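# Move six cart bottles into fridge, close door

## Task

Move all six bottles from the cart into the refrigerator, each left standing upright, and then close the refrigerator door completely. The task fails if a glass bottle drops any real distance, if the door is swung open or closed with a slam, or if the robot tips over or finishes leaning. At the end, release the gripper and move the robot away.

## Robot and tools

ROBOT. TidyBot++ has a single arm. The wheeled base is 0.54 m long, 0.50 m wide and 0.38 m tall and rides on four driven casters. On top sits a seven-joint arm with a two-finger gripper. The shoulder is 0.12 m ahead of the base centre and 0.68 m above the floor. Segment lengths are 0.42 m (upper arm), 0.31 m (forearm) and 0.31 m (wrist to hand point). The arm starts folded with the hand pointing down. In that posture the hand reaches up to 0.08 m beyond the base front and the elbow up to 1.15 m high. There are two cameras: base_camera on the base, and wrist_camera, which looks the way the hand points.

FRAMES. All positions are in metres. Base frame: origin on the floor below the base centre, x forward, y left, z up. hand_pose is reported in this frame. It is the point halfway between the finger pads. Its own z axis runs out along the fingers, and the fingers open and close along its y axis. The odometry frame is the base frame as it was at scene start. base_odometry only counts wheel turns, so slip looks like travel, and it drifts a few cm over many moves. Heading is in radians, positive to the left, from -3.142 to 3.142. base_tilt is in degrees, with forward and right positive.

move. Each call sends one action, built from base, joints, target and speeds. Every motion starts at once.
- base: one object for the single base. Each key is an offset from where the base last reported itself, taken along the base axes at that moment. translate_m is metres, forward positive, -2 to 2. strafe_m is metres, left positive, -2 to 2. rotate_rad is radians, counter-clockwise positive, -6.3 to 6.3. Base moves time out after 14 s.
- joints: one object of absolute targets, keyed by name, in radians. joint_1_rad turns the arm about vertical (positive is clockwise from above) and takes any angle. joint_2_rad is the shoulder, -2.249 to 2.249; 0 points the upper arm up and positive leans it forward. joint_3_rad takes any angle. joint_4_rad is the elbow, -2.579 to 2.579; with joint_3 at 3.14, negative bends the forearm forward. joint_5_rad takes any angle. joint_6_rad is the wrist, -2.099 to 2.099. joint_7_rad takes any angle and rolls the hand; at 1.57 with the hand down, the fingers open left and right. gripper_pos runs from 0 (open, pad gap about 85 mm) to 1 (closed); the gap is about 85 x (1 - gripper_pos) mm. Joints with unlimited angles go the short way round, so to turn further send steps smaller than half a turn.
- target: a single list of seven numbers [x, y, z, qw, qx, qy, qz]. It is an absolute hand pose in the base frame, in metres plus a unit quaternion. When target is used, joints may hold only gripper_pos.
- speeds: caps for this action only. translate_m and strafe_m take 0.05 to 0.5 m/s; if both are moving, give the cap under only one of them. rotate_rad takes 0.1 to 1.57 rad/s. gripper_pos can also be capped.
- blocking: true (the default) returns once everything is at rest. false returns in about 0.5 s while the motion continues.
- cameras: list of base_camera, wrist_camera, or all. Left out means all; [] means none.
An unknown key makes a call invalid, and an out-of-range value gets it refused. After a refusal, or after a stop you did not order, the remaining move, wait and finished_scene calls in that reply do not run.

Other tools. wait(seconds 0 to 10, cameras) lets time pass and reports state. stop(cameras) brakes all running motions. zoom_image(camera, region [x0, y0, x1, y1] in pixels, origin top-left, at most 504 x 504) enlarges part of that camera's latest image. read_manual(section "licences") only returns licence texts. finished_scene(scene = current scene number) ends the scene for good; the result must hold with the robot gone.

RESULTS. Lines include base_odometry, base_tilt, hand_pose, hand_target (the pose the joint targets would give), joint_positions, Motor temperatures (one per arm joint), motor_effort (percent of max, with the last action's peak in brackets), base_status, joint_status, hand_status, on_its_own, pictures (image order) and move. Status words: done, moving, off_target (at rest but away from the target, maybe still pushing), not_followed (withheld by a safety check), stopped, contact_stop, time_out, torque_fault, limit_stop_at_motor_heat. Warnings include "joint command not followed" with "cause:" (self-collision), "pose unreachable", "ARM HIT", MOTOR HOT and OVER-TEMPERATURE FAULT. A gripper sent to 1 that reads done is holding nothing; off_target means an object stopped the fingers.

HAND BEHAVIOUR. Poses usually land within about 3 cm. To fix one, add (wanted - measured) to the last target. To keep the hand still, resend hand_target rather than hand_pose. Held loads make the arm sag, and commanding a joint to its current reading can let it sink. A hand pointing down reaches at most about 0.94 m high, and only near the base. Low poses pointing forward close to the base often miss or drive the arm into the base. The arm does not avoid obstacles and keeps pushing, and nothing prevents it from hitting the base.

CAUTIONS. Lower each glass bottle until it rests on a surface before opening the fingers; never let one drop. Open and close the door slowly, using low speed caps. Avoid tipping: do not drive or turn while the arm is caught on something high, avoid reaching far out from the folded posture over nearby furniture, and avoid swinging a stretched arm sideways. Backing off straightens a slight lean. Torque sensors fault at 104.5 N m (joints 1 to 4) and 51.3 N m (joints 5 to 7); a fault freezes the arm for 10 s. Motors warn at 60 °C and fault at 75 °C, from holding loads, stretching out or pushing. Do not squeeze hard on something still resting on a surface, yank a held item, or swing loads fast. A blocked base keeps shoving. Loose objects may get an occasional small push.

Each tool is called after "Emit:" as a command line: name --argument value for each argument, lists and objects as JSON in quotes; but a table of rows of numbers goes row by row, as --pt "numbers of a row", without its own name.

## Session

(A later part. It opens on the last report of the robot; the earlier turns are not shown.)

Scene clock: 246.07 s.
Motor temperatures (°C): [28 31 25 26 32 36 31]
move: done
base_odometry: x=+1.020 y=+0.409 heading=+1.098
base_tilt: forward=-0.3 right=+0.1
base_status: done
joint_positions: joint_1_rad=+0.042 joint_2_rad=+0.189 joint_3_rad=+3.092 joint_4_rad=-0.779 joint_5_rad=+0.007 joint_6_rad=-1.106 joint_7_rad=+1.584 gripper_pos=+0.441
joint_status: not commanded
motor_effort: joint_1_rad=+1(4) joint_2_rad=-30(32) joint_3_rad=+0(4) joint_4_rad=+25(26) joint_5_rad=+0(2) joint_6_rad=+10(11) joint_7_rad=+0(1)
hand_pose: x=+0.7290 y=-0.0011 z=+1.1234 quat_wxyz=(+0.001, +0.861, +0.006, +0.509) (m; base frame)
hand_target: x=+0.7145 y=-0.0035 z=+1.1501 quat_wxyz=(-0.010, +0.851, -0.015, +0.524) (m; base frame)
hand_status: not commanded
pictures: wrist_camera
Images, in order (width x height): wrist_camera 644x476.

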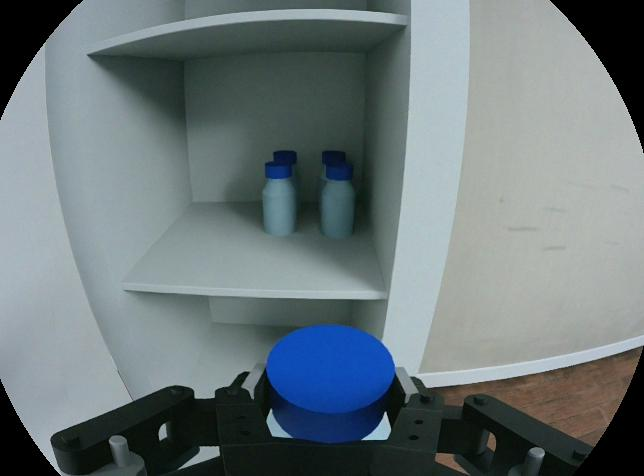

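Emit:
move --base '{"translate_m":0.43,"strafe_m":-0.005}' --speeds '{"translate_m":0.3}' --cameras '["wrist_camera"]'

Emit:
move --joints '{"joint_1_rad":0.048,"joint_2_rad":0.152,"joint_4_rad":-0.94,"joint_6_rad":-0.88}' --cameras '["wrist_camera"]'

Emit:
move --joints '{"joint_1_rad":0.048,"joint_2_rad":0.148,"joint_4_rad":-1.015,"joint_6_rad":-0.785}' --cameras '[]'

Emit:
move --joints '{"joint_1_rad":0.048,"joint_2_rad":0.146,"joint_4_rad":-1.05,"joint_6_rad":-0.75}' --cameras '["wrist_camera"]'

Scene clock: 250.07 s.
Motor temperatures (°C): [28 31 25 26 32 36 31]
move: done
base_odometry: x=+1.220 y=+0.790 heading=+1.098
base_tilt: forward=-0.3 right=+0.1
base_status: done
joint_positions: joint_1_rad=+0.043 joint_2_rad=+0.188 joint_3_rad=+3.092 joint_4_rad=-0.778 joint_5_rad=+0.007 joint_6_rad=-1.107 joint_7_rad=+1.584 gripper_pos=+0.441
joint_status: not commanded
motor_effort: joint_1_rad=+1(2) joint_2_rad=-30(34) joint_3_rad=+0(1) joint_4_rad=+25(26) joint_5_rad=+0(1) joint_6_rad=+11(11) joint_7_rad=+0(1)
hand_pose: x=+0.7284 y=-0.0012 z=+1.1239 quat_wxyz=(+0.002, +0.861, +0.006, +0.509) (m; base frame)
hand_target: x=+0.7145 y=-0.0035 z=+1.1501 quat_wxyz=(-0.010, +0.851, -0.015, +0.524) (m; base frame)
hand_status: not commanded
pictures: wrist_camera
Images, in order (width x height): wrist_camera 644x476.

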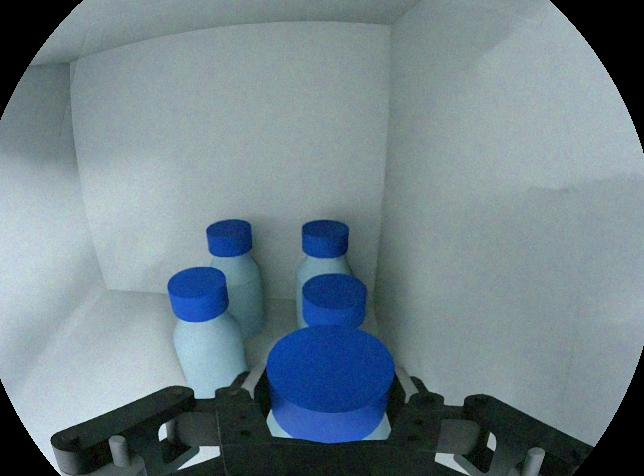

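Scene clock: 251.53 s.
Motor temperatures (°C): [28 31 25 26 32 36 31]
move: done
base_odometry: x=+1.220 y=+0.790 heading=+1.098
base_tilt: forward=-0.3 right=+0.1
base_status: not commanded
joint_positions: joint_1_rad=+0.043 joint_2_rad=+0.178 joint_3_rad=+3.092 joint_4_rad=-0.960 joint_5_rad=+0.007 joint_6_rad=-0.939 joint_7_rad=+1.584 gripper_pos=+0.441
joint_status: all done
motor_effort: joint_1_rad=+0(1) joint_2_rad=-31(33) joint_3_rad=+0(1) joint_4_rad=+26(28) joint_5_rad=+0(1) joint_6_rad=+10(11) joint_7_rad=+1(1)
hand_pose: x=+0.7505 y=-0.0002 z=+1.0773 quat_wxyz=(+0.002, +0.861, +0.006, +0.508) (m; base frame)
hand_target: x=+0.7477 y=-0.0030 z=+1.1212 quat_wxyz=(-0.010, +0.834, -0.015, +0.552) (m; base frame)
hand_status: not commanded
pictures: wrist_camera
Images, in order (width x height): wrist_camera 644x476.

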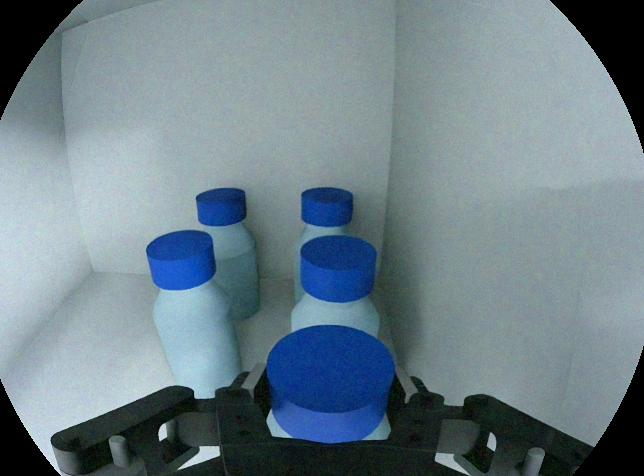

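Scene clock: 252.37 s.
Motor temperatures (°C): [28 31 25 26 32 36 31]
move: done
base_odometry: x=+1.220 y=+0.790 heading=+1.098
base_tilt: forward=-0.3 right=+0.1
base_status: not commanded
joint_positions: joint_1_rad=+0.043 joint_2_rad=+0.172 joint_3_rad=+3.092 joint_4_rad=-1.026 joint_5_rad=+0.007 joint_6_rad=-0.840 joint_7_rad=+1.584 gripper_pos=+0.441
joint_status: all done
motor_effort: joint_1_rad=+0(2) joint_2_rad=-30(32) joint_3_rad=+0(1) joint_4_rad=+26(27) joint_5_rad=+1(1) joint_6_rad=+10(11) joint_7_rad=+0(1)
hand_pose: x=+0.7610 y=+0.0003 z=+1.0711 quat_wxyz=(+0.002, +0.851, +0.007, +0.524) (m; base frame)
hand_target: x=+0.7584 y=-0.0028 z=+1.1082 quat_wxyz=(-0.010, +0.827, -0.015, +0.562) (m; base frame)
hand_status: not commanded
pictures: none
No camera images: "cameras" was empty.

Scene clock: 253.03 s.
Motor temperatures (°C): [28 31 25 26 32 36 31]
move: done
base_odometry: x=+1.220 y=+0.790 heading=+1.098
base_tilt: forward=-0.3 right=+0.1
base_status: not commanded
joint_positions: joint_1_rad=+0.043 joint_2_rad=+0.160 joint_3_rad=+3.092 joint_4_rad=-1.057 joint_5_rad=+0.007 joint_6_rad=-0.801 joint_7_rad=+1.584 gripper_pos=+0.441
joint_status: all done
motor_effort: joint_1_rad=+0(1) joint_2_rad=-28(31) joint_3_rad=+0(1) joint_4_rad=+26(27) joint_5_rad=-1(1) joint_6_rad=+10(11) joint_7_rad=+0(1)
hand_pose: x=+0.7610 y=+0.0006 z=+1.0712 quat_wxyz=(+0.002, +0.846, +0.007, +0.532) (m; base frame)
hand_target: x=+0.7618 y=-0.0027 z=+1.0993 quat_wxyz=(-0.010, +0.826, -0.015, +0.563) (m; base frame)
hand_status: not commanded
pictures: wrist_camera
Images, in order (width x height): wrist_camera 644x476.

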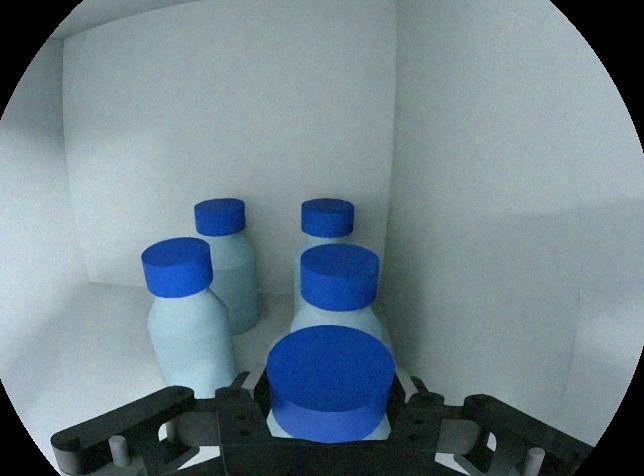

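Emit:
move --joints '{"joint_1_rad":0.048,"joint_2_rad":0.143,"joint_4_rad":-1.09,"joint_6_rad":-0.715}' --cameras '[]'

Emit:
move --joints '{"joint_1_rad":0.048,"joint_2_rad":0.143,"joint_4_rad":-1.115,"joint_6_rad":-0.735}' --cameras '["wrist_camera"]'

Scene clock: 254.37 s.
Motor temperatures (°C): [28 31 25 26 32 36 31]
move: done
base_odometry: x=+1.220 y=+0.790 heading=+1.098
base_tilt: forward=-0.3 right=+0.1
base_status: not commanded
joint_positions: joint_1_rad=+0.043 joint_2_rad=+0.147 joint_3_rad=+3.092 joint_4_rad=-1.091 joint_5_rad=+0.007 joint_6_rad=-0.763 joint_7_rad=+1.584 gripper_pos=+0.441
joint_status: all done
motor_effort: joint_1_rad=+0(1) joint_2_rad=-26(30) joint_3_rad=+0(1) joint_4_rad=+24(26) joint_5_rad=-1(1) joint_6_rad=+9(10) joint_7_rad=+0(1)
hand_pose: x=+0.7601 y=+0.0009 z=+1.0714 quat_wxyz=(+0.002, +0.841, +0.007, +0.540) (m; base frame)
hand_target: x=+0.7644 y=-0.0025 z=+1.0880 quat_wxyz=(-0.010, +0.827, -0.015, +0.562) (m; base frame)
hand_status: not commanded
pictures: none
No camera images: "cameras" was empty.

Scene clock: 254.97 s.
Motor temperatures (°C): [28 31 25 26 32 36 31]
move: done
base_odometry: x=+1.220 y=+0.790 heading=+1.098
base_tilt: forward=-0.3 right=+0.1
base_status: not commanded
joint_positions: joint_1_rad=+0.043 joint_2_rad=+0.141 joint_3_rad=+3.092 joint_4_rad=-1.098 joint_5_rad=+0.007 joint_6_rad=-0.760 joint_7_rad=+1.584 gripper_pos=+0.441
joint_status: all done
motor_effort: joint_1_rad=+0(1) joint_2_rad=-25(28) joint_3_rad=-1(1) joint_4_rad=+22(24) joint_5_rad=-1(2) joint_6_rad=+6(9) joint_7_rad=+0(1)
hand_pose: x=+0.7578 y=+0.0010 z=+1.0716 quat_wxyz=(+0.003, +0.841, +0.007, +0.541) (m; base frame)
hand_target: x=+0.7614 y=-0.0024 z=+1.0676 quat_wxyz=(-0.010, +0.839, -0.015, +0.543) (m; base frame)
hand_status: not commanded
pictures: wrist_camera
Images, in order (width x height): wrist_camera 644x476.

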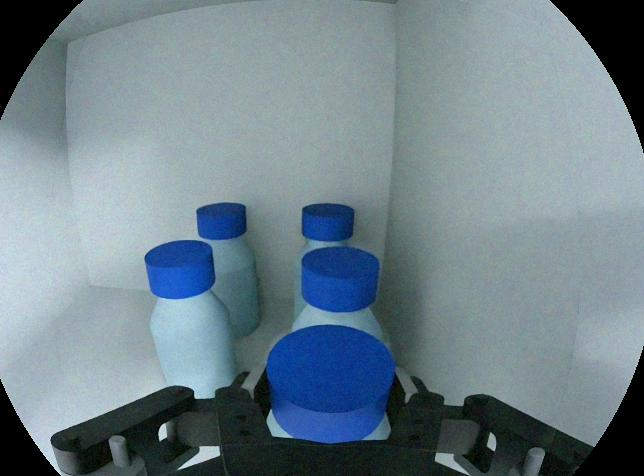

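Effort −25 still; bring targets down slightly more? Same as before; release.

Emit:
move --joints '{"gripper_pos":0.36}' --cameras '["wrist_camera"]'

Emit:
move --joints '{"gripper_pos":0.31}' --cameras '["wrist_camera"]'

Scene clock: 256.27 s.
Motor temperatures (°C): [28 31 25 26 32 36 31]
move: done
base_odometry: x=+1.220 y=+0.790 heading=+1.098
base_tilt: forward=-0.3 right=+0.1
base_status: not commanded
joint_positions: joint_1_rad=+0.043 joint_2_rad=+0.141 joint_3_rad=+3.092 joint_4_rad=-1.104 joint_5_rad=+0.007 joint_6_rad=-0.760 joint_7_rad=+1.584 gripper_pos=+0.360
joint_status: all done
motor_effort: joint_1_rad=+0(1) joint_2_rad=-25(27) joint_3_rad=+0(1) joint_4_rad=+22(23) joint_5_rad=+0(2) joint_6_rad=+7(8) joint_7_rad=+0(1)
hand_pose: x=+0.7577 y=+0.0010 z=+1.0687 quat_wxyz=(+0.003, +0.843, +0.007, +0.539) (m; base frame)
hand_target: x=+0.7614 y=-0.0024 z=+1.0676 quat_wxyz=(-0.010, +0.839, -0.015, +0.543) (m; base frame)
hand_status: not commanded
pictures: wrist_camera
Images, in order (width x height): wrist_camera 644x476.

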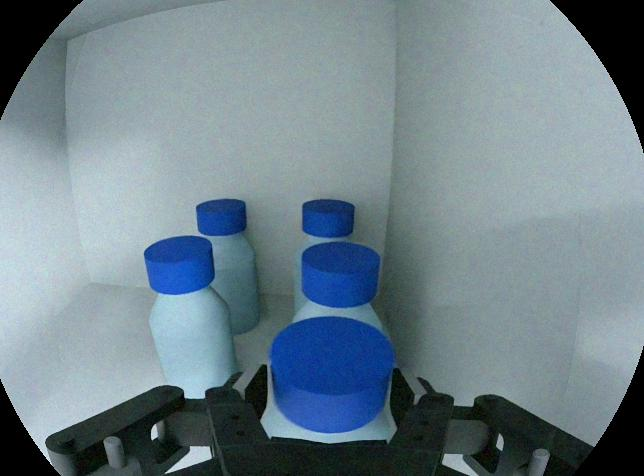

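Scene clock: 256.73 s.
Motor temperatures (°C): [28 31 25 26 32 36 31]
move: done
base_odometry: x=+1.220 y=+0.790 heading=+1.098
base_tilt: forward=-0.3 right=+0.1
base_status: not commanded
joint_positions: joint_1_rad=+0.043 joint_2_rad=+0.141 joint_3_rad=+3.092 joint_4_rad=-1.104 joint_5_rad=+0.007 joint_6_rad=-0.760 joint_7_rad=+1.584 gripper_pos=+0.310
joint_status: all done
motor_effort: joint_1_rad=+1(1) joint_2_rad=-25(26) joint_3_rad=+0(1) joint_4_rad=+23(23) joint_5_rad=+0(1) joint_6_rad=+7(7) joint_7_rad=+0(1)
hand_pose: x=+0.7577 y=+0.0010 z=+1.0687 quat_wxyz=(+0.003, +0.843, +0.007, +0.539) (m; base frame)
hand_target: x=+0.7614 y=-0.0024 z=+1.0676 quat_wxyz=(-0.010, +0.839, -0.015, +0.543) (m; base frame)
hand_status: not commanded
pictures: wrist_camera
Images, in order (width x height): wrist_camera 644x476.

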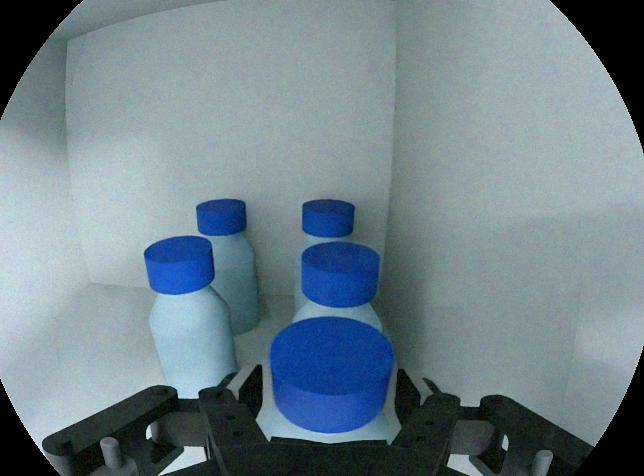

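Emit:
move --base '{"translate_m":-0.43}' --speeds '{"translate_m":0.35}' --cameras '["wrist_camera"]'

Emit:
move --base '{"translate_m":-1.375,"strafe_m":0.195,"rotate_rad":-1.343}' --speeds '{"translate_m":0.45,"rotate_rad":1.2}' --joints '{"gripper_pos":0,"joint_1_rad":0.048,"joint_2_rad":0.155,"joint_4_rad":-1.1,"joint_6_rad":-0.82}'

Scene clock: 260.83 s.
Motor temperatures (°C): [28 31 25 26 32 36 31]
move: done
base_odometry: x=+1.025 y=+0.407 heading=+1.098
base_tilt: forward=-0.3 right=+0.1
base_status: done
joint_positions: joint_1_rad=+0.043 joint_2_rad=+0.131 joint_3_rad=+3.092 joint_4_rad=-1.107 joint_5_rad=+0.007 joint_6_rad=-0.760 joint_7_rad=+1.584 gripper_pos=+0.310
joint_status: not commanded
motor_effort: joint_1_rad=+1(5) joint_2_rad=-26(29) joint_3_rad=+0(4) joint_4_rad=+23(24) joint_5_rad=+0(1) joint_6_rad=+7(8) joint_7_rad=+0(1)
hand_pose: x=+0.7538 y=+0.0008 z=+1.0728 quat_wxyz=(+0.003, +0.841, +0.007, +0.541) (m; base frame)
hand_target: x=+0.7614 y=-0.0024 z=+1.0676 quat_wxyz=(-0.010, +0.839, -0.015, +0.543) (m; base frame)
hand_status: not commanded
pictures: wrist_camera
Images, in order (width x height): wrist_camera 644x476.

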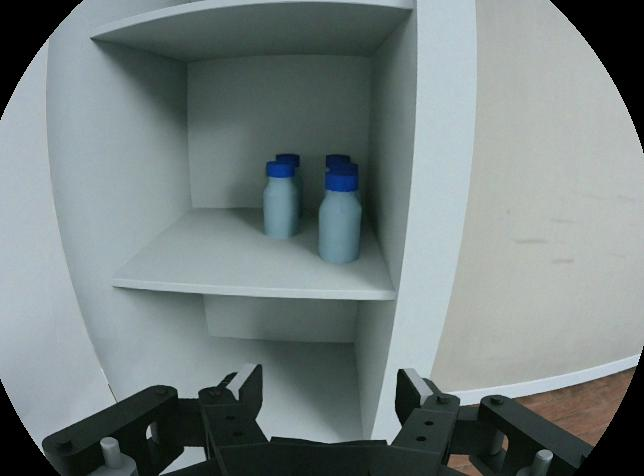

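Scene clock: 265.23 s.
Motor temperatures (°C): [28 31 25 26 32 36 31]
move: done
base_odometry: x=+0.225 y=-0.729 heading=-0.246
base_tilt: forward=-0.3 right=+0.1
base_status: done
joint_positions: joint_1_rad=+0.048 joint_2_rad=+0.152 joint_3_rad=+3.092 joint_4_rad=-1.105 joint_5_rad=+0.007 joint_6_rad=-0.810 joint_7_rad=+1.584 gripper_pos=+0.000
joint_status: all done
motor_effort: joint_1_rad=+1(5) joint_2_rad=-26(31) joint_3_rad=+0(3) joint_4_rad=+23(25) joint_5_rad=-1(2) joint_6_rad=+7(8) joint_7_rad=+0(1)
hand_pose: x=+0.7549 y=-0.0025 z=+1.0463 quat_wxyz=(+0.003, +0.859, +0.005, +0.511) (m; base frame)
hand_target: x=+0.7547 y=-0.0025 z=+1.0450 quat_wxyz=(-0.010, +0.861, -0.015, +0.508) (m; base frame)
hand_status: not commanded
pictures: base_camera, wrist_camera
Images, in order (width x height): base_camera 644x364, wrist_camera 644x476.

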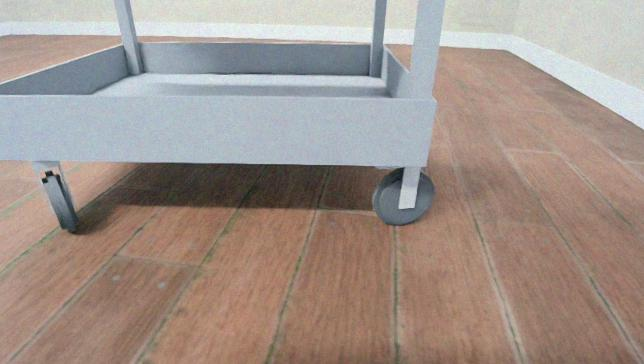

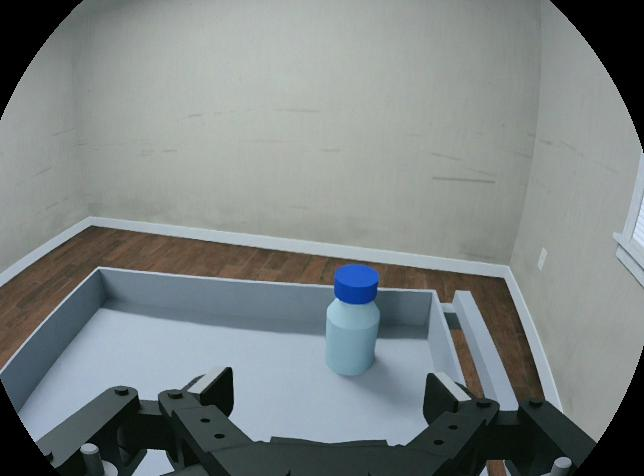

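Emit:
move --base '{"translate_m":0.22,"strafe_m":-0.037}' --speeds '{"translate_m":0.3}' --joints '{"joint_1_rad":0.048,"joint_2_rad":0.14,"joint_4_rad":-1.3,"joint_6_rad":-0.61}'

Scene clock: 267.87 s.
Motor temperatures (°C): [28 31 25 26 32 36 31]
move: done
base_odometry: x=+0.430 y=-0.819 heading=-0.246
base_tilt: forward=-0.3 right=+0.1
base_status: done
joint_positions: joint_1_rad=+0.048 joint_2_rad=+0.137 joint_3_rad=+3.092 joint_4_rad=-1.293 joint_5_rad=+0.007 joint_6_rad=-0.646 joint_7_rad=+1.584 gripper_pos=+0.000
joint_status: all done
motor_effort: joint_1_rad=+1(2) joint_2_rad=-26(30) joint_3_rad=+0(1) joint_4_rad=+23(25) joint_5_rad=+0(1) joint_6_rad=+6(8) joint_7_rad=+0(1)
hand_pose: x=+0.7596 y=-0.0015 z=+0.9919 quat_wxyz=(+0.004, +0.862, +0.006, +0.508) (m; base frame)
hand_target: x=+0.7650 y=-0.0019 z=+0.9961 quat_wxyz=(-0.010, +0.855, -0.015, +0.519) (m; base frame)
hand_status: not commanded
pictures: base_camera, wrist_camera
Images, in order (width x height): base_camera 644x364, wrist_camera 644x476.

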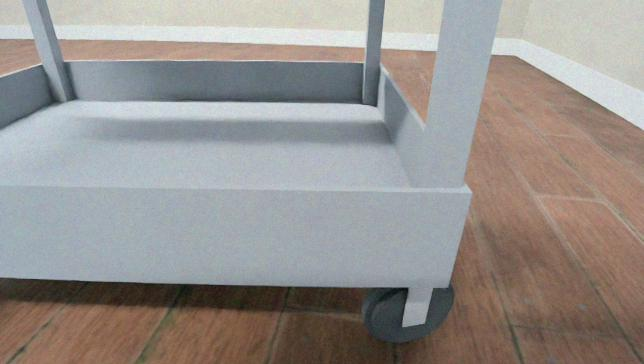

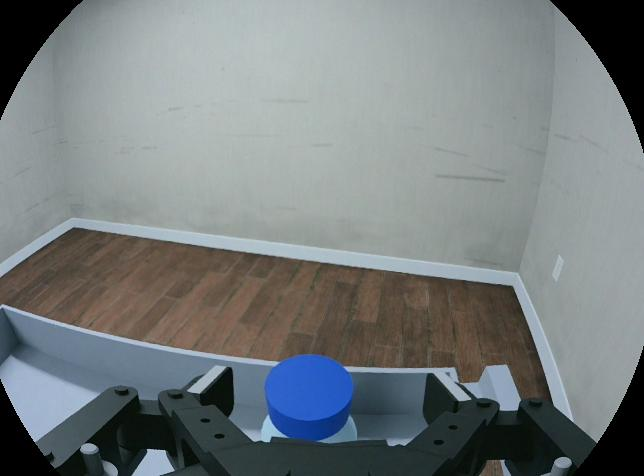

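Emit:
move --base '{"translate_m":0.04,"strafe_m":0.011}' --speeds '{"translate_m":0.15}' --joints '{"joint_1_rad":0.048,"joint_2_rad":0.13,"joint_4_rad":-1.38,"joint_6_rad":-0.525}' --cameras '["wrist_camera"]'

Scene clock: 269.80 s.
Motor temperatures (°C): [28 31 25 26 32 36 31]
move: done
base_odometry: x=+0.472 y=-0.818 heading=-0.246
base_tilt: forward=-0.3 right=+0.1
base_status: done
joint_positions: joint_1_rad=+0.048 joint_2_rad=+0.127 joint_3_rad=+3.092 joint_4_rad=-1.372 joint_5_rad=+0.007 joint_6_rad=-0.560 joint_7_rad=+1.584 gripper_pos=+0.000
joint_status: all done
motor_effort: joint_1_rad=+1(2) joint_2_rad=-25(30) joint_3_rad=+0(1) joint_4_rad=+23(25) joint_5_rad=+0(1) joint_6_rad=+6(8) joint_7_rad=-1(1)
hand_pose: x=+0.7602 y=-0.0011 z=+0.9763 quat_wxyz=(+0.004, +0.857, +0.006, +0.516) (m; base frame)
hand_target: x=+0.7651 y=-0.0016 z=+0.9789 quat_wxyz=(-0.010, +0.851, -0.015, +0.525) (m; base frame)
hand_status: not commanded
pictures: wrist_camera
Images, in order (width x height): wrist_camera 644x476.

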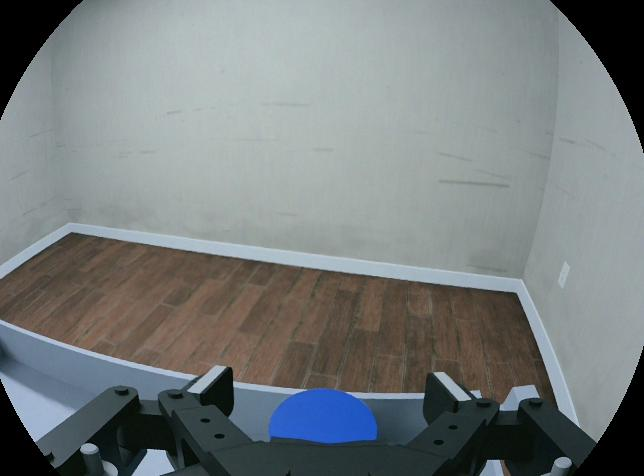

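Emit:
move --base '{"translate_m":-0.003,"strafe_m":0.004}' --joints '{"joint_1_rad":0.048,"joint_2_rad":0.122,"joint_4_rad":-1.47,"joint_6_rad":-0.43}' --cameras '["wrist_camera"]'

Emit:
move --joints '{"joint_1_rad":0.048,"joint_2_rad":0.118,"joint_4_rad":-1.55,"joint_6_rad":-0.345}' --cameras '["wrist_camera"]'

Scene clock: 271.37 s.
Motor temperatures (°C): [28 31 25 26 32 36 31]
move: done
base_odometry: x=+0.470 y=-0.814 heading=-0.247
base_tilt: forward=-0.3 right=+0.1
base_status: done
joint_positions: joint_1_rad=+0.048 joint_2_rad=+0.118 joint_3_rad=+3.092 joint_4_rad=-1.463 joint_5_rad=+0.007 joint_6_rad=-0.467 joint_7_rad=+1.584 gripper_pos=+0.000
joint_status: all done
motor_effort: joint_1_rad=+1(6) joint_2_rad=-25(29) joint_3_rad=+0(4) joint_4_rad=+23(25) joint_5_rad=+0(1) joint_6_rad=+7(8) joint_7_rad=+1(1)
hand_pose: x=+0.7587 y=-0.0007 z=+0.9535 quat_wxyz=(+0.004, +0.854, +0.006, +0.520) (m; base frame)
hand_target: x=+0.7641 y=-0.0013 z=+0.9572 quat_wxyz=(-0.010, +0.847, -0.014, +0.531) (m; base frame)
hand_status: not commanded
pictures: wrist_camera
Images, in order (width x height): wrist_camera 644x476.

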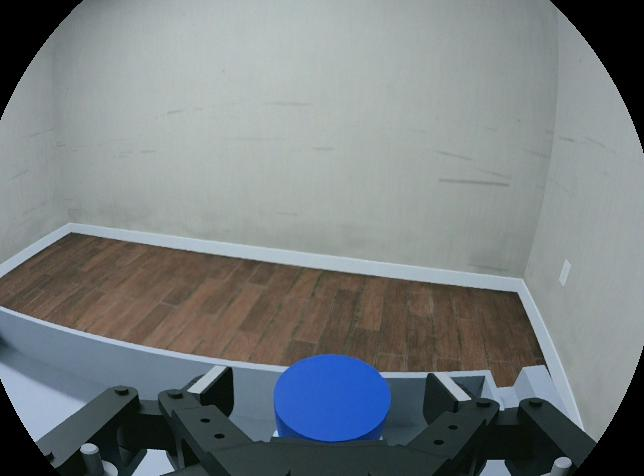

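Scene clock: 272.50 s.
Motor temperatures (°C): [28 31 25 26 32 36 31]
move: done
base_odometry: x=+0.470 y=-0.814 heading=-0.247
base_tilt: forward=-0.3 right=+0.1
base_status: not commanded
joint_positions: joint_1_rad=+0.048 joint_2_rad=+0.116 joint_3_rad=+3.092 joint_4_rad=-1.544 joint_5_rad=+0.007 joint_6_rad=-0.382 joint_7_rad=+1.584 gripper_pos=+0.000
joint_status: all done
motor_effort: joint_1_rad=+0(2) joint_2_rad=-25(27) joint_3_rad=+0(0) joint_4_rad=+23(24) joint_5_rad=+0(1) joint_6_rad=+7(8) joint_7_rad=+0(1)
hand_pose: x=+0.7576 y=-0.0004 z=+0.9305 quat_wxyz=(+0.004, +0.853, +0.007, +0.523) (m; base frame)
hand_target: x=+0.7622 y=-0.0011 z=+0.9361 quat_wxyz=(-0.010, +0.845, -0.014, +0.535) (m; base frame)
hand_status: not commanded
pictures: wrist_camera
Images, in order (width x height): wrist_camera 644x476.

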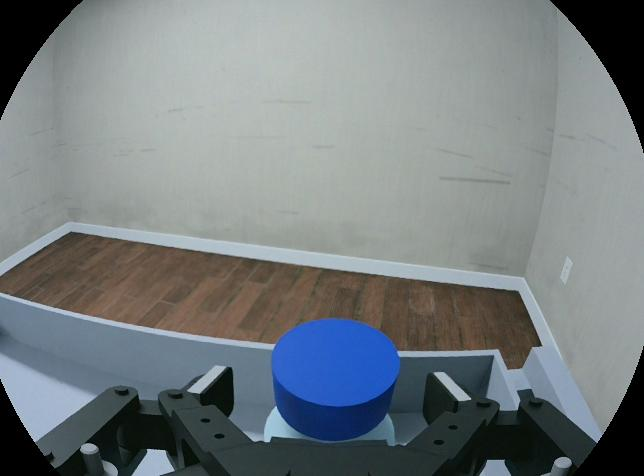

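Emit:
move --joints '{"gripper_pos":0.35}' --cameras '["wrist_camera"]'

Emit:
move --joints '{"gripper_pos":0.75}' --cameras '["wrist_camera"]'

Scene clock: 273.53 s.
Motor temperatures (°C): [28 31 25 26 32 36 31]
move: done
base_odometry: x=+0.470 y=-0.814 heading=-0.247
base_tilt: forward=-0.3 right=+0.1
base_status: not commanded
joint_positions: joint_1_rad=+0.048 joint_2_rad=+0.116 joint_3_rad=+3.092 joint_4_rad=-1.544 joint_5_rad=+0.007 joint_6_rad=-0.381 joint_7_rad=+1.584 gripper_pos=+0.350
joint_status: all done
motor_effort: joint_1_rad=+1(1) joint_2_rad=-25(26) joint_3_rad=+0(1) joint_4_rad=+23(24) joint_5_rad=+0(1) joint_6_rad=+6(8) joint_7_rad=+0(1)
hand_pose: x=+0.7576 y=-0.0004 z=+0.9305 quat_wxyz=(+0.004, +0.853, +0.007, +0.523) (m; base frame)
hand_target: x=+0.7622 y=-0.0011 z=+0.9361 quat_wxyz=(-0.010, +0.845, -0.014, +0.535) (m; base frame)
hand_status: not commanded
pictures: wrist_camera
Images, in order (width x height): wrist_camera 644x476.

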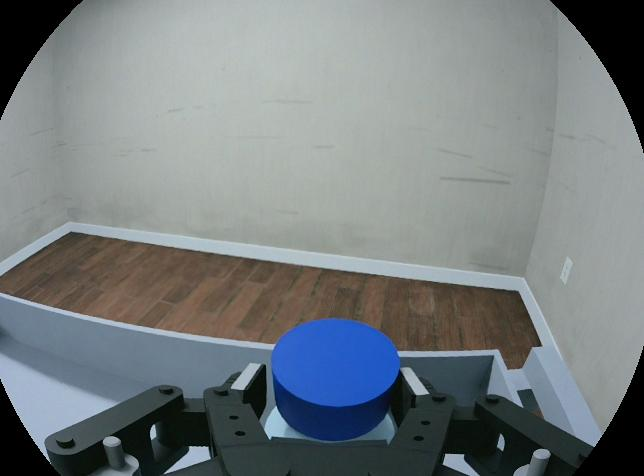

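Scene clock: 274.30 s.
Motor temperatures (°C): [28 31 25 26 32 36 31]
move: off_target
base_odometry: x=+0.470 y=-0.814 heading=-0.247
base_tilt: forward=-0.3 right=+0.1
base_status: not commanded
joint_positions: joint_1_rad=+0.049 joint_2_rad=+0.115 joint_3_rad=+3.092 joint_4_rad=-1.545 joint_5_rad=+0.007 joint_6_rad=-0.379 joint_7_rad=+1.584 gripper_pos=+0.446
joint_status: gripper_pos off_target (ended at +0.446, target +0.750)
motor_effort: joint_1_rad=+0(2) joint_2_rad=-25(25) joint_3_rad=+0(2) joint_4_rad=+24(24) joint_5_rad=+0(1) joint_6_rad=+7(8) joint_7_rad=+0(1)
hand_pose: x=+0.7575 y=-0.0009 z=+0.9318 quat_wxyz=(+0.004, +0.852, +0.006, +0.524) (m; base frame)
hand_target: x=+0.7622 y=-0.0011 z=+0.9361 quat_wxyz=(-0.010, +0.845, -0.014, +0.535) (m; base frame)
hand_status: not commanded
pictures: wrist_camera
Images, in order (width x height): wrist_camera 644x476.

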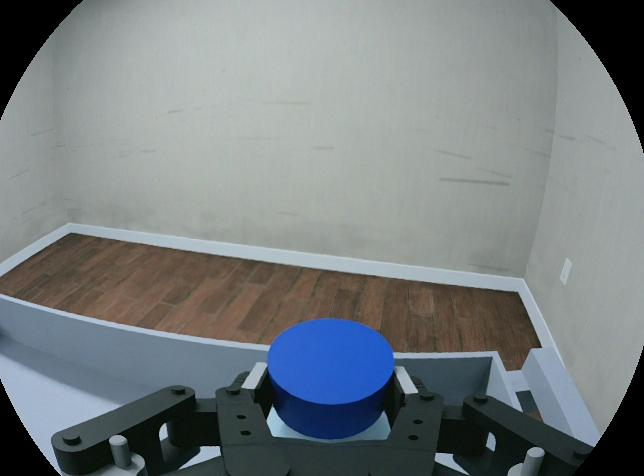

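Emit:
move --joints '{"joint_1_rad":0.048,"joint_2_rad":0.125,"joint_4_rad":-1.42,"joint_6_rad":-0.475}' --cameras '[]'

Emit:
move --joints '{"joint_1_rad":0.048,"joint_2_rad":0.168,"joint_4_rad":-0.74,"joint_6_rad":-1.13}' --cameras '["wrist_camera"]'

Emit:
move --base '{"translate_m":-0.4}' --cameras '[]'

Emit:
move --base '{"translate_m":0.591,"strafe_m":1.331,"rotate_rad":1.345}' --speeds '{"translate_m":0.4,"rotate_rad":1.0}'

Scene clock: 276.00 s.
Motor temperatures (°C): [28 31 25 26 32 36 31]
move: off_target
base_odometry: x=+0.470 y=-0.814 heading=-0.247
base_tilt: forward=-0.3 right=+0.1
base_status: not commanded
joint_positions: joint_1_rad=+0.049 joint_2_rad=+0.139 joint_3_rad=+3.092 joint_4_rad=-1.470 joint_5_rad=+0.007 joint_6_rad=-0.455 joint_7_rad=+1.584 gripper_pos=+0.446
joint_status: joint_4_rad off_target (ended at -1.470, target -1.420); the others done
motor_effort: joint_1_rad=+1(2) joint_2_rad=-31(33) joint_3_rad=+0(1) joint_4_rad=+29(29) joint_5_rad=-1(1) joint_6_rad=+11(12) joint_7_rad=+0(1)
hand_pose: x=+0.7651 y=-0.0015 z=+0.9398 quat_wxyz=(+0.004, +0.858, +0.006, +0.514) (m; base frame)
hand_target: x=+0.7655 y=-0.0015 z=+0.9724 quat_wxyz=(-0.010, +0.847, -0.014, +0.532) (m; base frame)
hand_status: not commanded
pictures: none
No camera images: "cameras" was empty.

Scene clock: 278.27 s.
Motor temperatures (°C): [28 31 25 26 32 36 31]
move: off_target
base_odometry: x=+0.470 y=-0.814 heading=-0.247
base_tilt: forward=-0.3 right=+0.1
base_status: not commanded
joint_positions: joint_1_rad=+0.049 joint_2_rad=+0.175 joint_3_rad=+3.092 joint_4_rad=-0.785 joint_5_rad=+0.007 joint_6_rad=-1.100 joint_7_rad=+1.584 gripper_pos=+0.446
joint_status: joint_4_rad off_target (ended at -0.785, target -0.740); the others done
motor_effort: joint_1_rad=+1(2) joint_2_rad=-30(33) joint_3_rad=+0(1) joint_4_rad=+25(30) joint_5_rad=+1(1) joint_6_rad=+10(12) joint_7_rad=+0(1)
hand_pose: x=+0.7241 y=-0.0048 z=+1.1305 quat_wxyz=(+0.003, +0.857, +0.003, +0.515) (m; base frame)
hand_target: x=+0.7145 y=-0.0035 z=+1.1501 quat_wxyz=(-0.010, +0.851, -0.015, +0.524) (m; base frame)
hand_status: not commanded
pictures: wrist_camera
Images, in order (width x height): wrist_camera 644x476.

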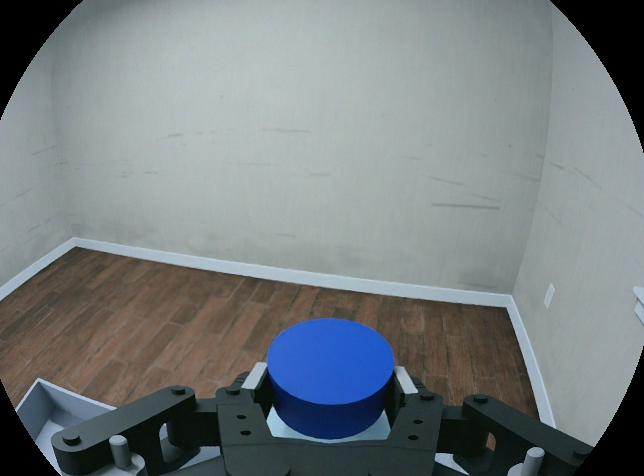

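Scene clock: 280.57 s.
Motor temperatures (°C): [28 31 25 27 32 36 31]
move: done
base_odometry: x=+0.082 y=-0.716 heading=-0.247
base_tilt: forward=-0.3 right=+0.1
base_status: done
joint_positions: joint_1_rad=+0.049 joint_2_rad=+0.180 joint_3_rad=+3.092 joint_4_rad=-0.780 joint_5_rad=+0.007 joint_6_rad=-1.107 joint_7_rad=+1.584 gripper_pos=+0.446
joint_status: not commanded
motor_effort: joint_1_rad=+0(2) joint_2_rad=-30(35) joint_3_rad=+0(2) joint_4_rad=+25(26) joint_5_rad=+0(1) joint_6_rad=+11(12) joint_7_rad=+0(1)
hand_pose: x=+0.7250 y=-0.0050 z=+1.1279 quat_wxyz=(+0.003, +0.859, +0.003, +0.512) (m; base frame)
hand_target: x=+0.7145 y=-0.0035 z=+1.1501 quat_wxyz=(-0.010, +0.851, -0.015, +0.524) (m; base frame)
hand_status: not commanded
pictures: none
No camera images: "cameras" was empty.

Scene clock: 285.40 s.
Motor temperatures (°C): [28 31 25 27 32 36 31]
move: done
base_odometry: x=+0.980 y=+0.430 heading=+1.099
base_tilt: forward=-0.3 right=+0.1
base_status: done
joint_positions: joint_1_rad=+0.045 joint_2_rad=+0.191 joint_3_rad=+3.099 joint_4_rad=-0.780 joint_5_rad=+0.007 joint_6_rad=-1.108 joint_7_rad=+1.584 gripper_pos=+0.446
joint_status: not commanded
motor_effort: joint_1_rad=+1(6) joint_2_rad=-29(35) joint_3_rad=+0(5) joint_4_rad=+25(26) joint_5_rad=+0(3) joint_6_rad=+10(11) joint_7_rad=+0(1)
hand_pose: x=+0.7296 y=-0.0060 z=+1.1214 quat_wxyz=(+0.004, +0.862, +0.002, +0.507) (m; base frame)
hand_target: x=+0.7145 y=-0.0035 z=+1.1501 quat_wxyz=(-0.010, +0.851, -0.015, +0.524) (m; base frame)
hand_status: not commanded
pictures: base_camera, wrist_camera
Images, in order (width x height): base_camera 644x364, wrist_camera 644x476.

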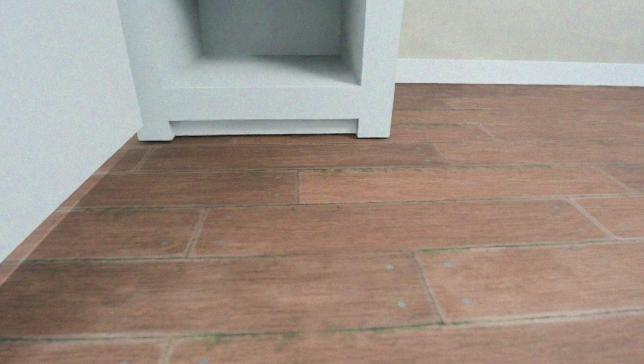

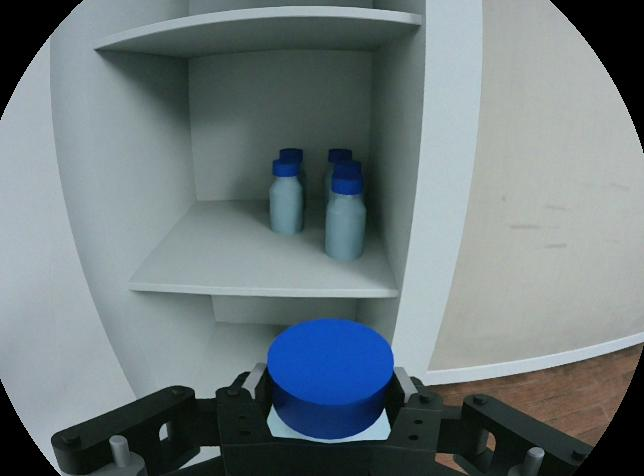

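Emit:
move --joints '{"joint_1_rad":-0.09}' --cameras '[]'

Emit:
move --base '{"translate_m":0.425,"strafe_m":0.01}' --speeds '{"translate_m":0.3}' --cameras '["wrist_camera"]'

Emit:
move --joints '{"joint_1_rad":-0.09,"joint_2_rad":0.152,"joint_4_rad":-0.94,"joint_6_rad":-0.88}' --cameras '["wrist_camera"]'

Emit:
move --joints '{"joint_1_rad":-0.09,"joint_2_rad":0.148,"joint_4_rad":-1.015,"joint_6_rad":-0.785}' --cameras '[]'

Emit:
move --joints '{"joint_1_rad":-0.09,"joint_2_rad":0.146,"joint_4_rad":-1.05,"joint_6_rad":-0.75}' --cameras '["wrist_camera"]'

Scene clock: 288.13 s.
Motor temperatures (°C): [28 31 25 27 32 36 31]
move: done
base_odometry: x=+0.980 y=+0.430 heading=+1.099
base_tilt: forward=-0.3 right=+0.1
base_status: not commanded
joint_positions: joint_1_rad=-0.088 joint_2_rad=+0.191 joint_3_rad=+3.098 joint_4_rad=-0.780 joint_5_rad=+0.007 joint_6_rad=-1.108 joint_7_rad=+1.584 gripper_pos=+0.446
joint_status: all done
motor_effort: joint_1_rad=+0(4) joint_2_rad=-31(31) joint_3_rad=+0(2) joint_4_rad=+25(25) joint_5_rad=-1(2) joint_6_rad=+11(11) joint_7_rad=+0(1)
hand_pose: x=+0.7250 y=+0.0756 z=+1.1215 quat_wxyz=(-0.030, +0.860, +0.060, +0.506) (m; base frame)
hand_target: x=+0.7093 y=+0.0784 z=+1.1501 quat_wxyz=(-0.046, +0.850, +0.044, +0.522) (m; base frame)
hand_status: not commanded
pictures: none
No camera images: "cameras" was empty.

Scene clock: 290.60 s.
Motor temperatures (°C): [28 31 25 27 32 36 31]
move: done
base_odometry: x=+1.165 y=+0.814 heading=+1.099
base_tilt: forward=-0.3 right=+0.1
base_status: done
joint_positions: joint_1_rad=-0.088 joint_2_rad=+0.189 joint_3_rad=+3.098 joint_4_rad=-0.779 joint_5_rad=+0.007 joint_6_rad=-1.109 joint_7_rad=+1.584 gripper_pos=+0.446
joint_status: not commanded
motor_effort: joint_1_rad=+1(3) joint_2_rad=-29(34) joint_3_rad=+0(2) joint_4_rad=+25(26) joint_5_rad=-1(2) joint_6_rad=+10(12) joint_7_rad=+1(1)
hand_pose: x=+0.7242 y=+0.0756 z=+1.1223 quat_wxyz=(-0.030, +0.860, +0.060, +0.507) (m; base frame)
hand_target: x=+0.7093 y=+0.0784 z=+1.1501 quat_wxyz=(-0.046, +0.850, +0.044, +0.522) (m; base frame)
hand_status: not commanded
pictures: wrist_camera
Images, in order (width x height): wrist_camera 644x476.

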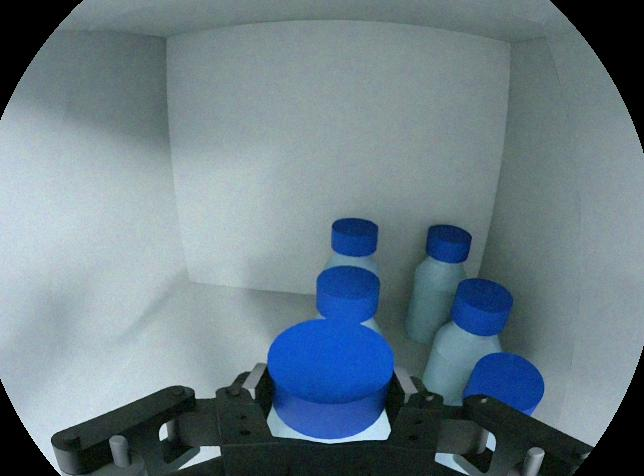

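Scene clock: 292.07 s.
Motor temperatures (°C): [28 31 25 27 32 36 31]
move: done
base_odometry: x=+1.165 y=+0.814 heading=+1.099
base_tilt: forward=-0.3 right=+0.1
base_status: not commanded
joint_positions: joint_1_rad=-0.088 joint_2_rad=+0.179 joint_3_rad=+3.098 joint_4_rad=-0.961 joint_5_rad=+0.007 joint_6_rad=-0.940 joint_7_rad=+1.584 gripper_pos=+0.446
joint_status: all done
motor_effort: joint_1_rad=+1(1) joint_2_rad=-31(34) joint_3_rad=+0(1) joint_4_rad=+27(28) joint_5_rad=+0(1) joint_6_rad=+10(12) joint_7_rad=+0(1)
hand_pose: x=+0.7459 y=+0.0793 z=+1.0755 quat_wxyz=(-0.030, +0.860, +0.061, +0.505) (m; base frame)
hand_target: x=+0.7421 y=+0.0836 z=+1.1212 quat_wxyz=(-0.048, +0.833, +0.043, +0.550) (m; base frame)
hand_status: not commanded
pictures: wrist_camera
Images, in order (width x height): wrist_camera 644x476.

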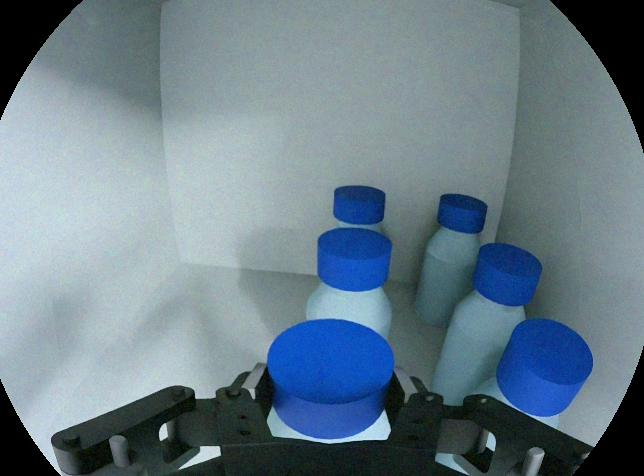

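Scene clock: 292.90 s.
Motor temperatures (°C): [28 31 25 27 32 36 31]
move: done
base_odometry: x=+1.165 y=+0.814 heading=+1.099
base_tilt: forward=-0.3 right=+0.1
base_status: not commanded
joint_positions: joint_1_rad=-0.088 joint_2_rad=+0.172 joint_3_rad=+3.098 joint_4_rad=-1.026 joint_5_rad=+0.007 joint_6_rad=-0.840 joint_7_rad=+1.584 gripper_pos=+0.446
joint_status: all done
motor_effort: joint_1_rad=+1(2) joint_2_rad=-31(32) joint_3_rad=+0(1) joint_4_rad=+27(28) joint_5_rad=+1(1) joint_6_rad=+11(12) joint_7_rad=+1(1)
hand_pose: x=+0.7561 y=+0.0810 z=+1.0704 quat_wxyz=(-0.031, +0.850, +0.060, +0.523) (m; base frame)
hand_target: x=+0.7527 y=+0.0852 z=+1.1082 quat_wxyz=(-0.049, +0.826, +0.042, +0.560) (m; base frame)
hand_status: not commanded
pictures: none
No camera images: "cameras" was empty.

Scene clock: 293.57 s.
Motor temperatures (°C): [28 31 25 27 32 36 31]
move: done
base_odometry: x=+1.165 y=+0.814 heading=+1.099
base_tilt: forward=-0.3 right=+0.1
base_status: not commanded
joint_positions: joint_1_rad=-0.088 joint_2_rad=+0.161 joint_3_rad=+3.098 joint_4_rad=-1.058 joint_5_rad=+0.007 joint_6_rad=-0.801 joint_7_rad=+1.584 gripper_pos=+0.446
joint_status: all done
motor_effort: joint_1_rad=+1(1) joint_2_rad=-29(30) joint_3_rad=+0(1) joint_4_rad=+26(27) joint_5_rad=+0(1) joint_6_rad=+11(11) joint_7_rad=+0(1)
hand_pose: x=+0.7563 y=+0.0814 z=+1.0703 quat_wxyz=(-0.031, +0.845, +0.060, +0.531) (m; base frame)
hand_target: x=+0.7560 y=+0.0858 z=+1.0993 quat_wxyz=(-0.049, +0.825, +0.042, +0.561) (m; base frame)
hand_status: not commanded
pictures: wrist_camera
Images, in order (width x height): wrist_camera 644x476.

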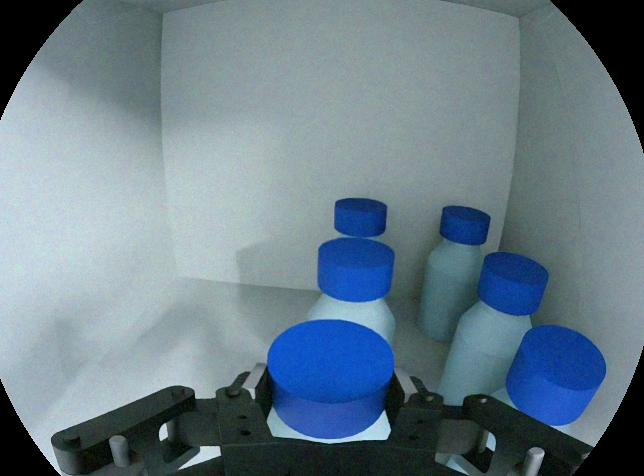

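Emit:
move --joints '{"joint_1_rad":-0.09,"joint_2_rad":0.143,"joint_4_rad":-1.09,"joint_6_rad":-0.715}' --cameras '[]'

Emit:
move --joints '{"joint_1_rad":-0.09,"joint_2_rad":0.143,"joint_4_rad":-1.115,"joint_6_rad":-0.735}' --cameras '["wrist_camera"]'

Emit:
move --joints '{"gripper_pos":0.36}' --cameras '["wrist_camera"]'

Emit:
move --joints '{"gripper_pos":0.31}' --cameras '["wrist_camera"]'

Scene clock: 295.00 s.
Motor temperatures (°C): [28 31 25 27 32 36 31]
move: done
base_odometry: x=+1.165 y=+0.814 heading=+1.099
base_tilt: forward=-0.3 right=+0.1
base_status: not commanded
joint_positions: joint_1_rad=-0.088 joint_2_rad=+0.149 joint_3_rad=+3.098 joint_4_rad=-1.091 joint_5_rad=+0.007 joint_6_rad=-0.762 joint_7_rad=+1.584 gripper_pos=+0.446
joint_status: all done
motor_effort: joint_1_rad=+0(1) joint_2_rad=-27(29) joint_3_rad=+0(2) joint_4_rad=+24(26) joint_5_rad=-1(2) joint_6_rad=+9(11) joint_7_rad=+0(1)
hand_pose: x=+0.7556 y=+0.0816 z=+1.0701 quat_wxyz=(-0.031, +0.840, +0.060, +0.539) (m; base frame)
hand_target: x=+0.7586 y=+0.0863 z=+1.0880 quat_wxyz=(-0.049, +0.826, +0.043, +0.560) (m; base frame)
hand_status: not commanded
pictures: none
No camera images: "cameras" was empty.

Scene clock: 295.60 s.
Motor temperatures (°C): [28 31 25 27 32 36 31]
move: done
base_odometry: x=+1.165 y=+0.814 heading=+1.099
base_tilt: forward=-0.3 right=+0.1
base_status: not commanded
joint_positions: joint_1_rad=-0.088 joint_2_rad=+0.141 joint_3_rad=+3.098 joint_4_rad=-1.099 joint_5_rad=+0.007 joint_6_rad=-0.761 joint_7_rad=+1.584 gripper_pos=+0.446
joint_status: all done
motor_effort: joint_1_rad=-2(2) joint_2_rad=-26(27) joint_3_rad=-1(2) joint_4_rad=+22(24) joint_5_rad=-2(2) joint_6_rad=+6(9) joint_7_rad=+0(1)
hand_pose: x=+0.7525 y=+0.0814 z=+1.0705 quat_wxyz=(-0.031, +0.840, +0.060, +0.539) (m; base frame)
hand_target: x=+0.7556 y=+0.0860 z=+1.0676 quat_wxyz=(-0.048, +0.838, +0.043, +0.541) (m; base frame)
hand_status: not commanded
pictures: wrist_camera
Images, in order (width x height): wrist_camera 644x476.

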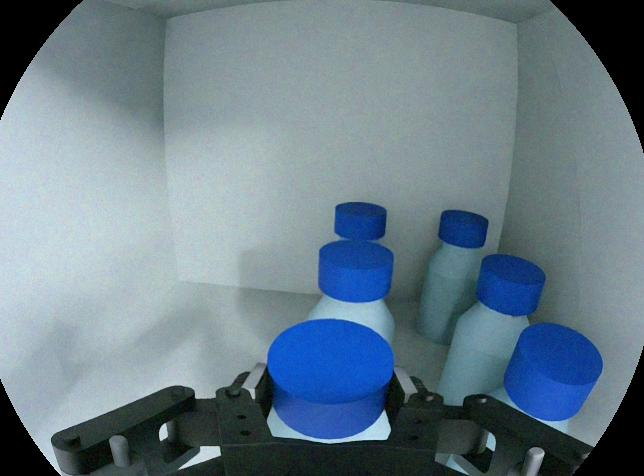

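Scene clock: 296.37 s.
Motor temperatures (°C): [28 31 25 27 32 36 31]
move: done
base_odometry: x=+1.165 y=+0.814 heading=+1.099
base_tilt: forward=-0.3 right=+0.1
base_status: not commanded
joint_positions: joint_1_rad=-0.088 joint_2_rad=+0.141 joint_3_rad=+3.098 joint_4_rad=-1.103 joint_5_rad=+0.007 joint_6_rad=-0.761 joint_7_rad=+1.584 gripper_pos=+0.360
joint_status: all done
motor_effort: joint_1_rad=+0(1) joint_2_rad=-24(26) joint_3_rad=-1(1) joint_4_rad=+22(23) joint_5_rad=+0(2) joint_6_rad=+6(8) joint_7_rad=+0(1)
hand_pose: x=+0.7524 y=+0.0814 z=+1.0682 quat_wxyz=(-0.031, +0.841, +0.060, +0.537) (m; base frame)
hand_target: x=+0.7556 y=+0.0860 z=+1.0676 quat_wxyz=(-0.048, +0.838, +0.043, +0.541) (m; base frame)
hand_status: not commanded
pictures: wrist_camera
Images, in order (width x height): wrist_camera 644x476.

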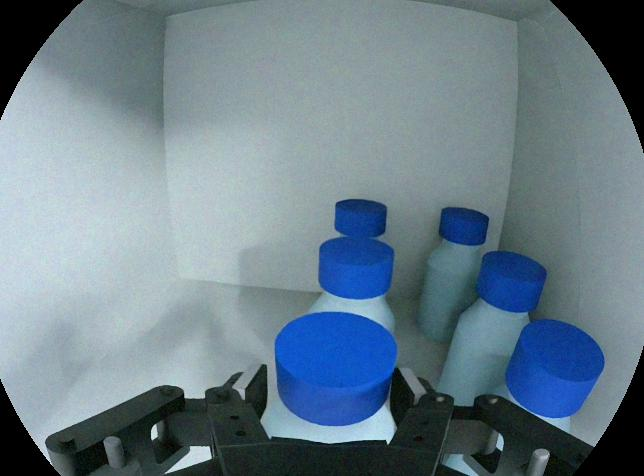

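Scene clock: 296.83 s.
Motor temperatures (°C): [28 31 25 27 32 36 31]
move: done
base_odometry: x=+1.165 y=+0.814 heading=+1.099
base_tilt: forward=-0.3 right=+0.1
base_status: not commanded
joint_positions: joint_1_rad=-0.088 joint_2_rad=+0.141 joint_3_rad=+3.098 joint_4_rad=-1.104 joint_5_rad=+0.007 joint_6_rad=-0.761 joint_7_rad=+1.584 gripper_pos=+0.310
joint_status: all done
motor_effort: joint_1_rad=+1(1) joint_2_rad=-25(26) joint_3_rad=+0(1) joint_4_rad=+23(23) joint_5_rad=+0(1) joint_6_rad=+8(8) joint_7_rad=+0(1)
hand_pose: x=+0.7524 y=+0.0814 z=+1.0681 quat_wxyz=(-0.031, +0.841, +0.060, +0.537) (m; base frame)
hand_target: x=+0.7556 y=+0.0860 z=+1.0676 quat_wxyz=(-0.048, +0.838, +0.043, +0.541) (m; base frame)
hand_status: not commanded
pictures: wrist_camera
Images, in order (width x height): wrist_camera 644x476.

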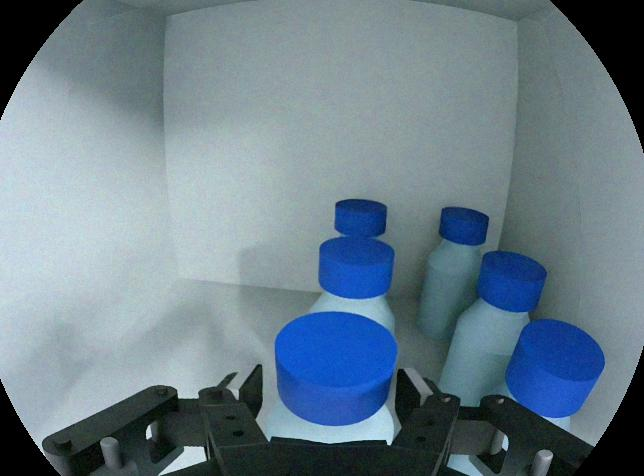

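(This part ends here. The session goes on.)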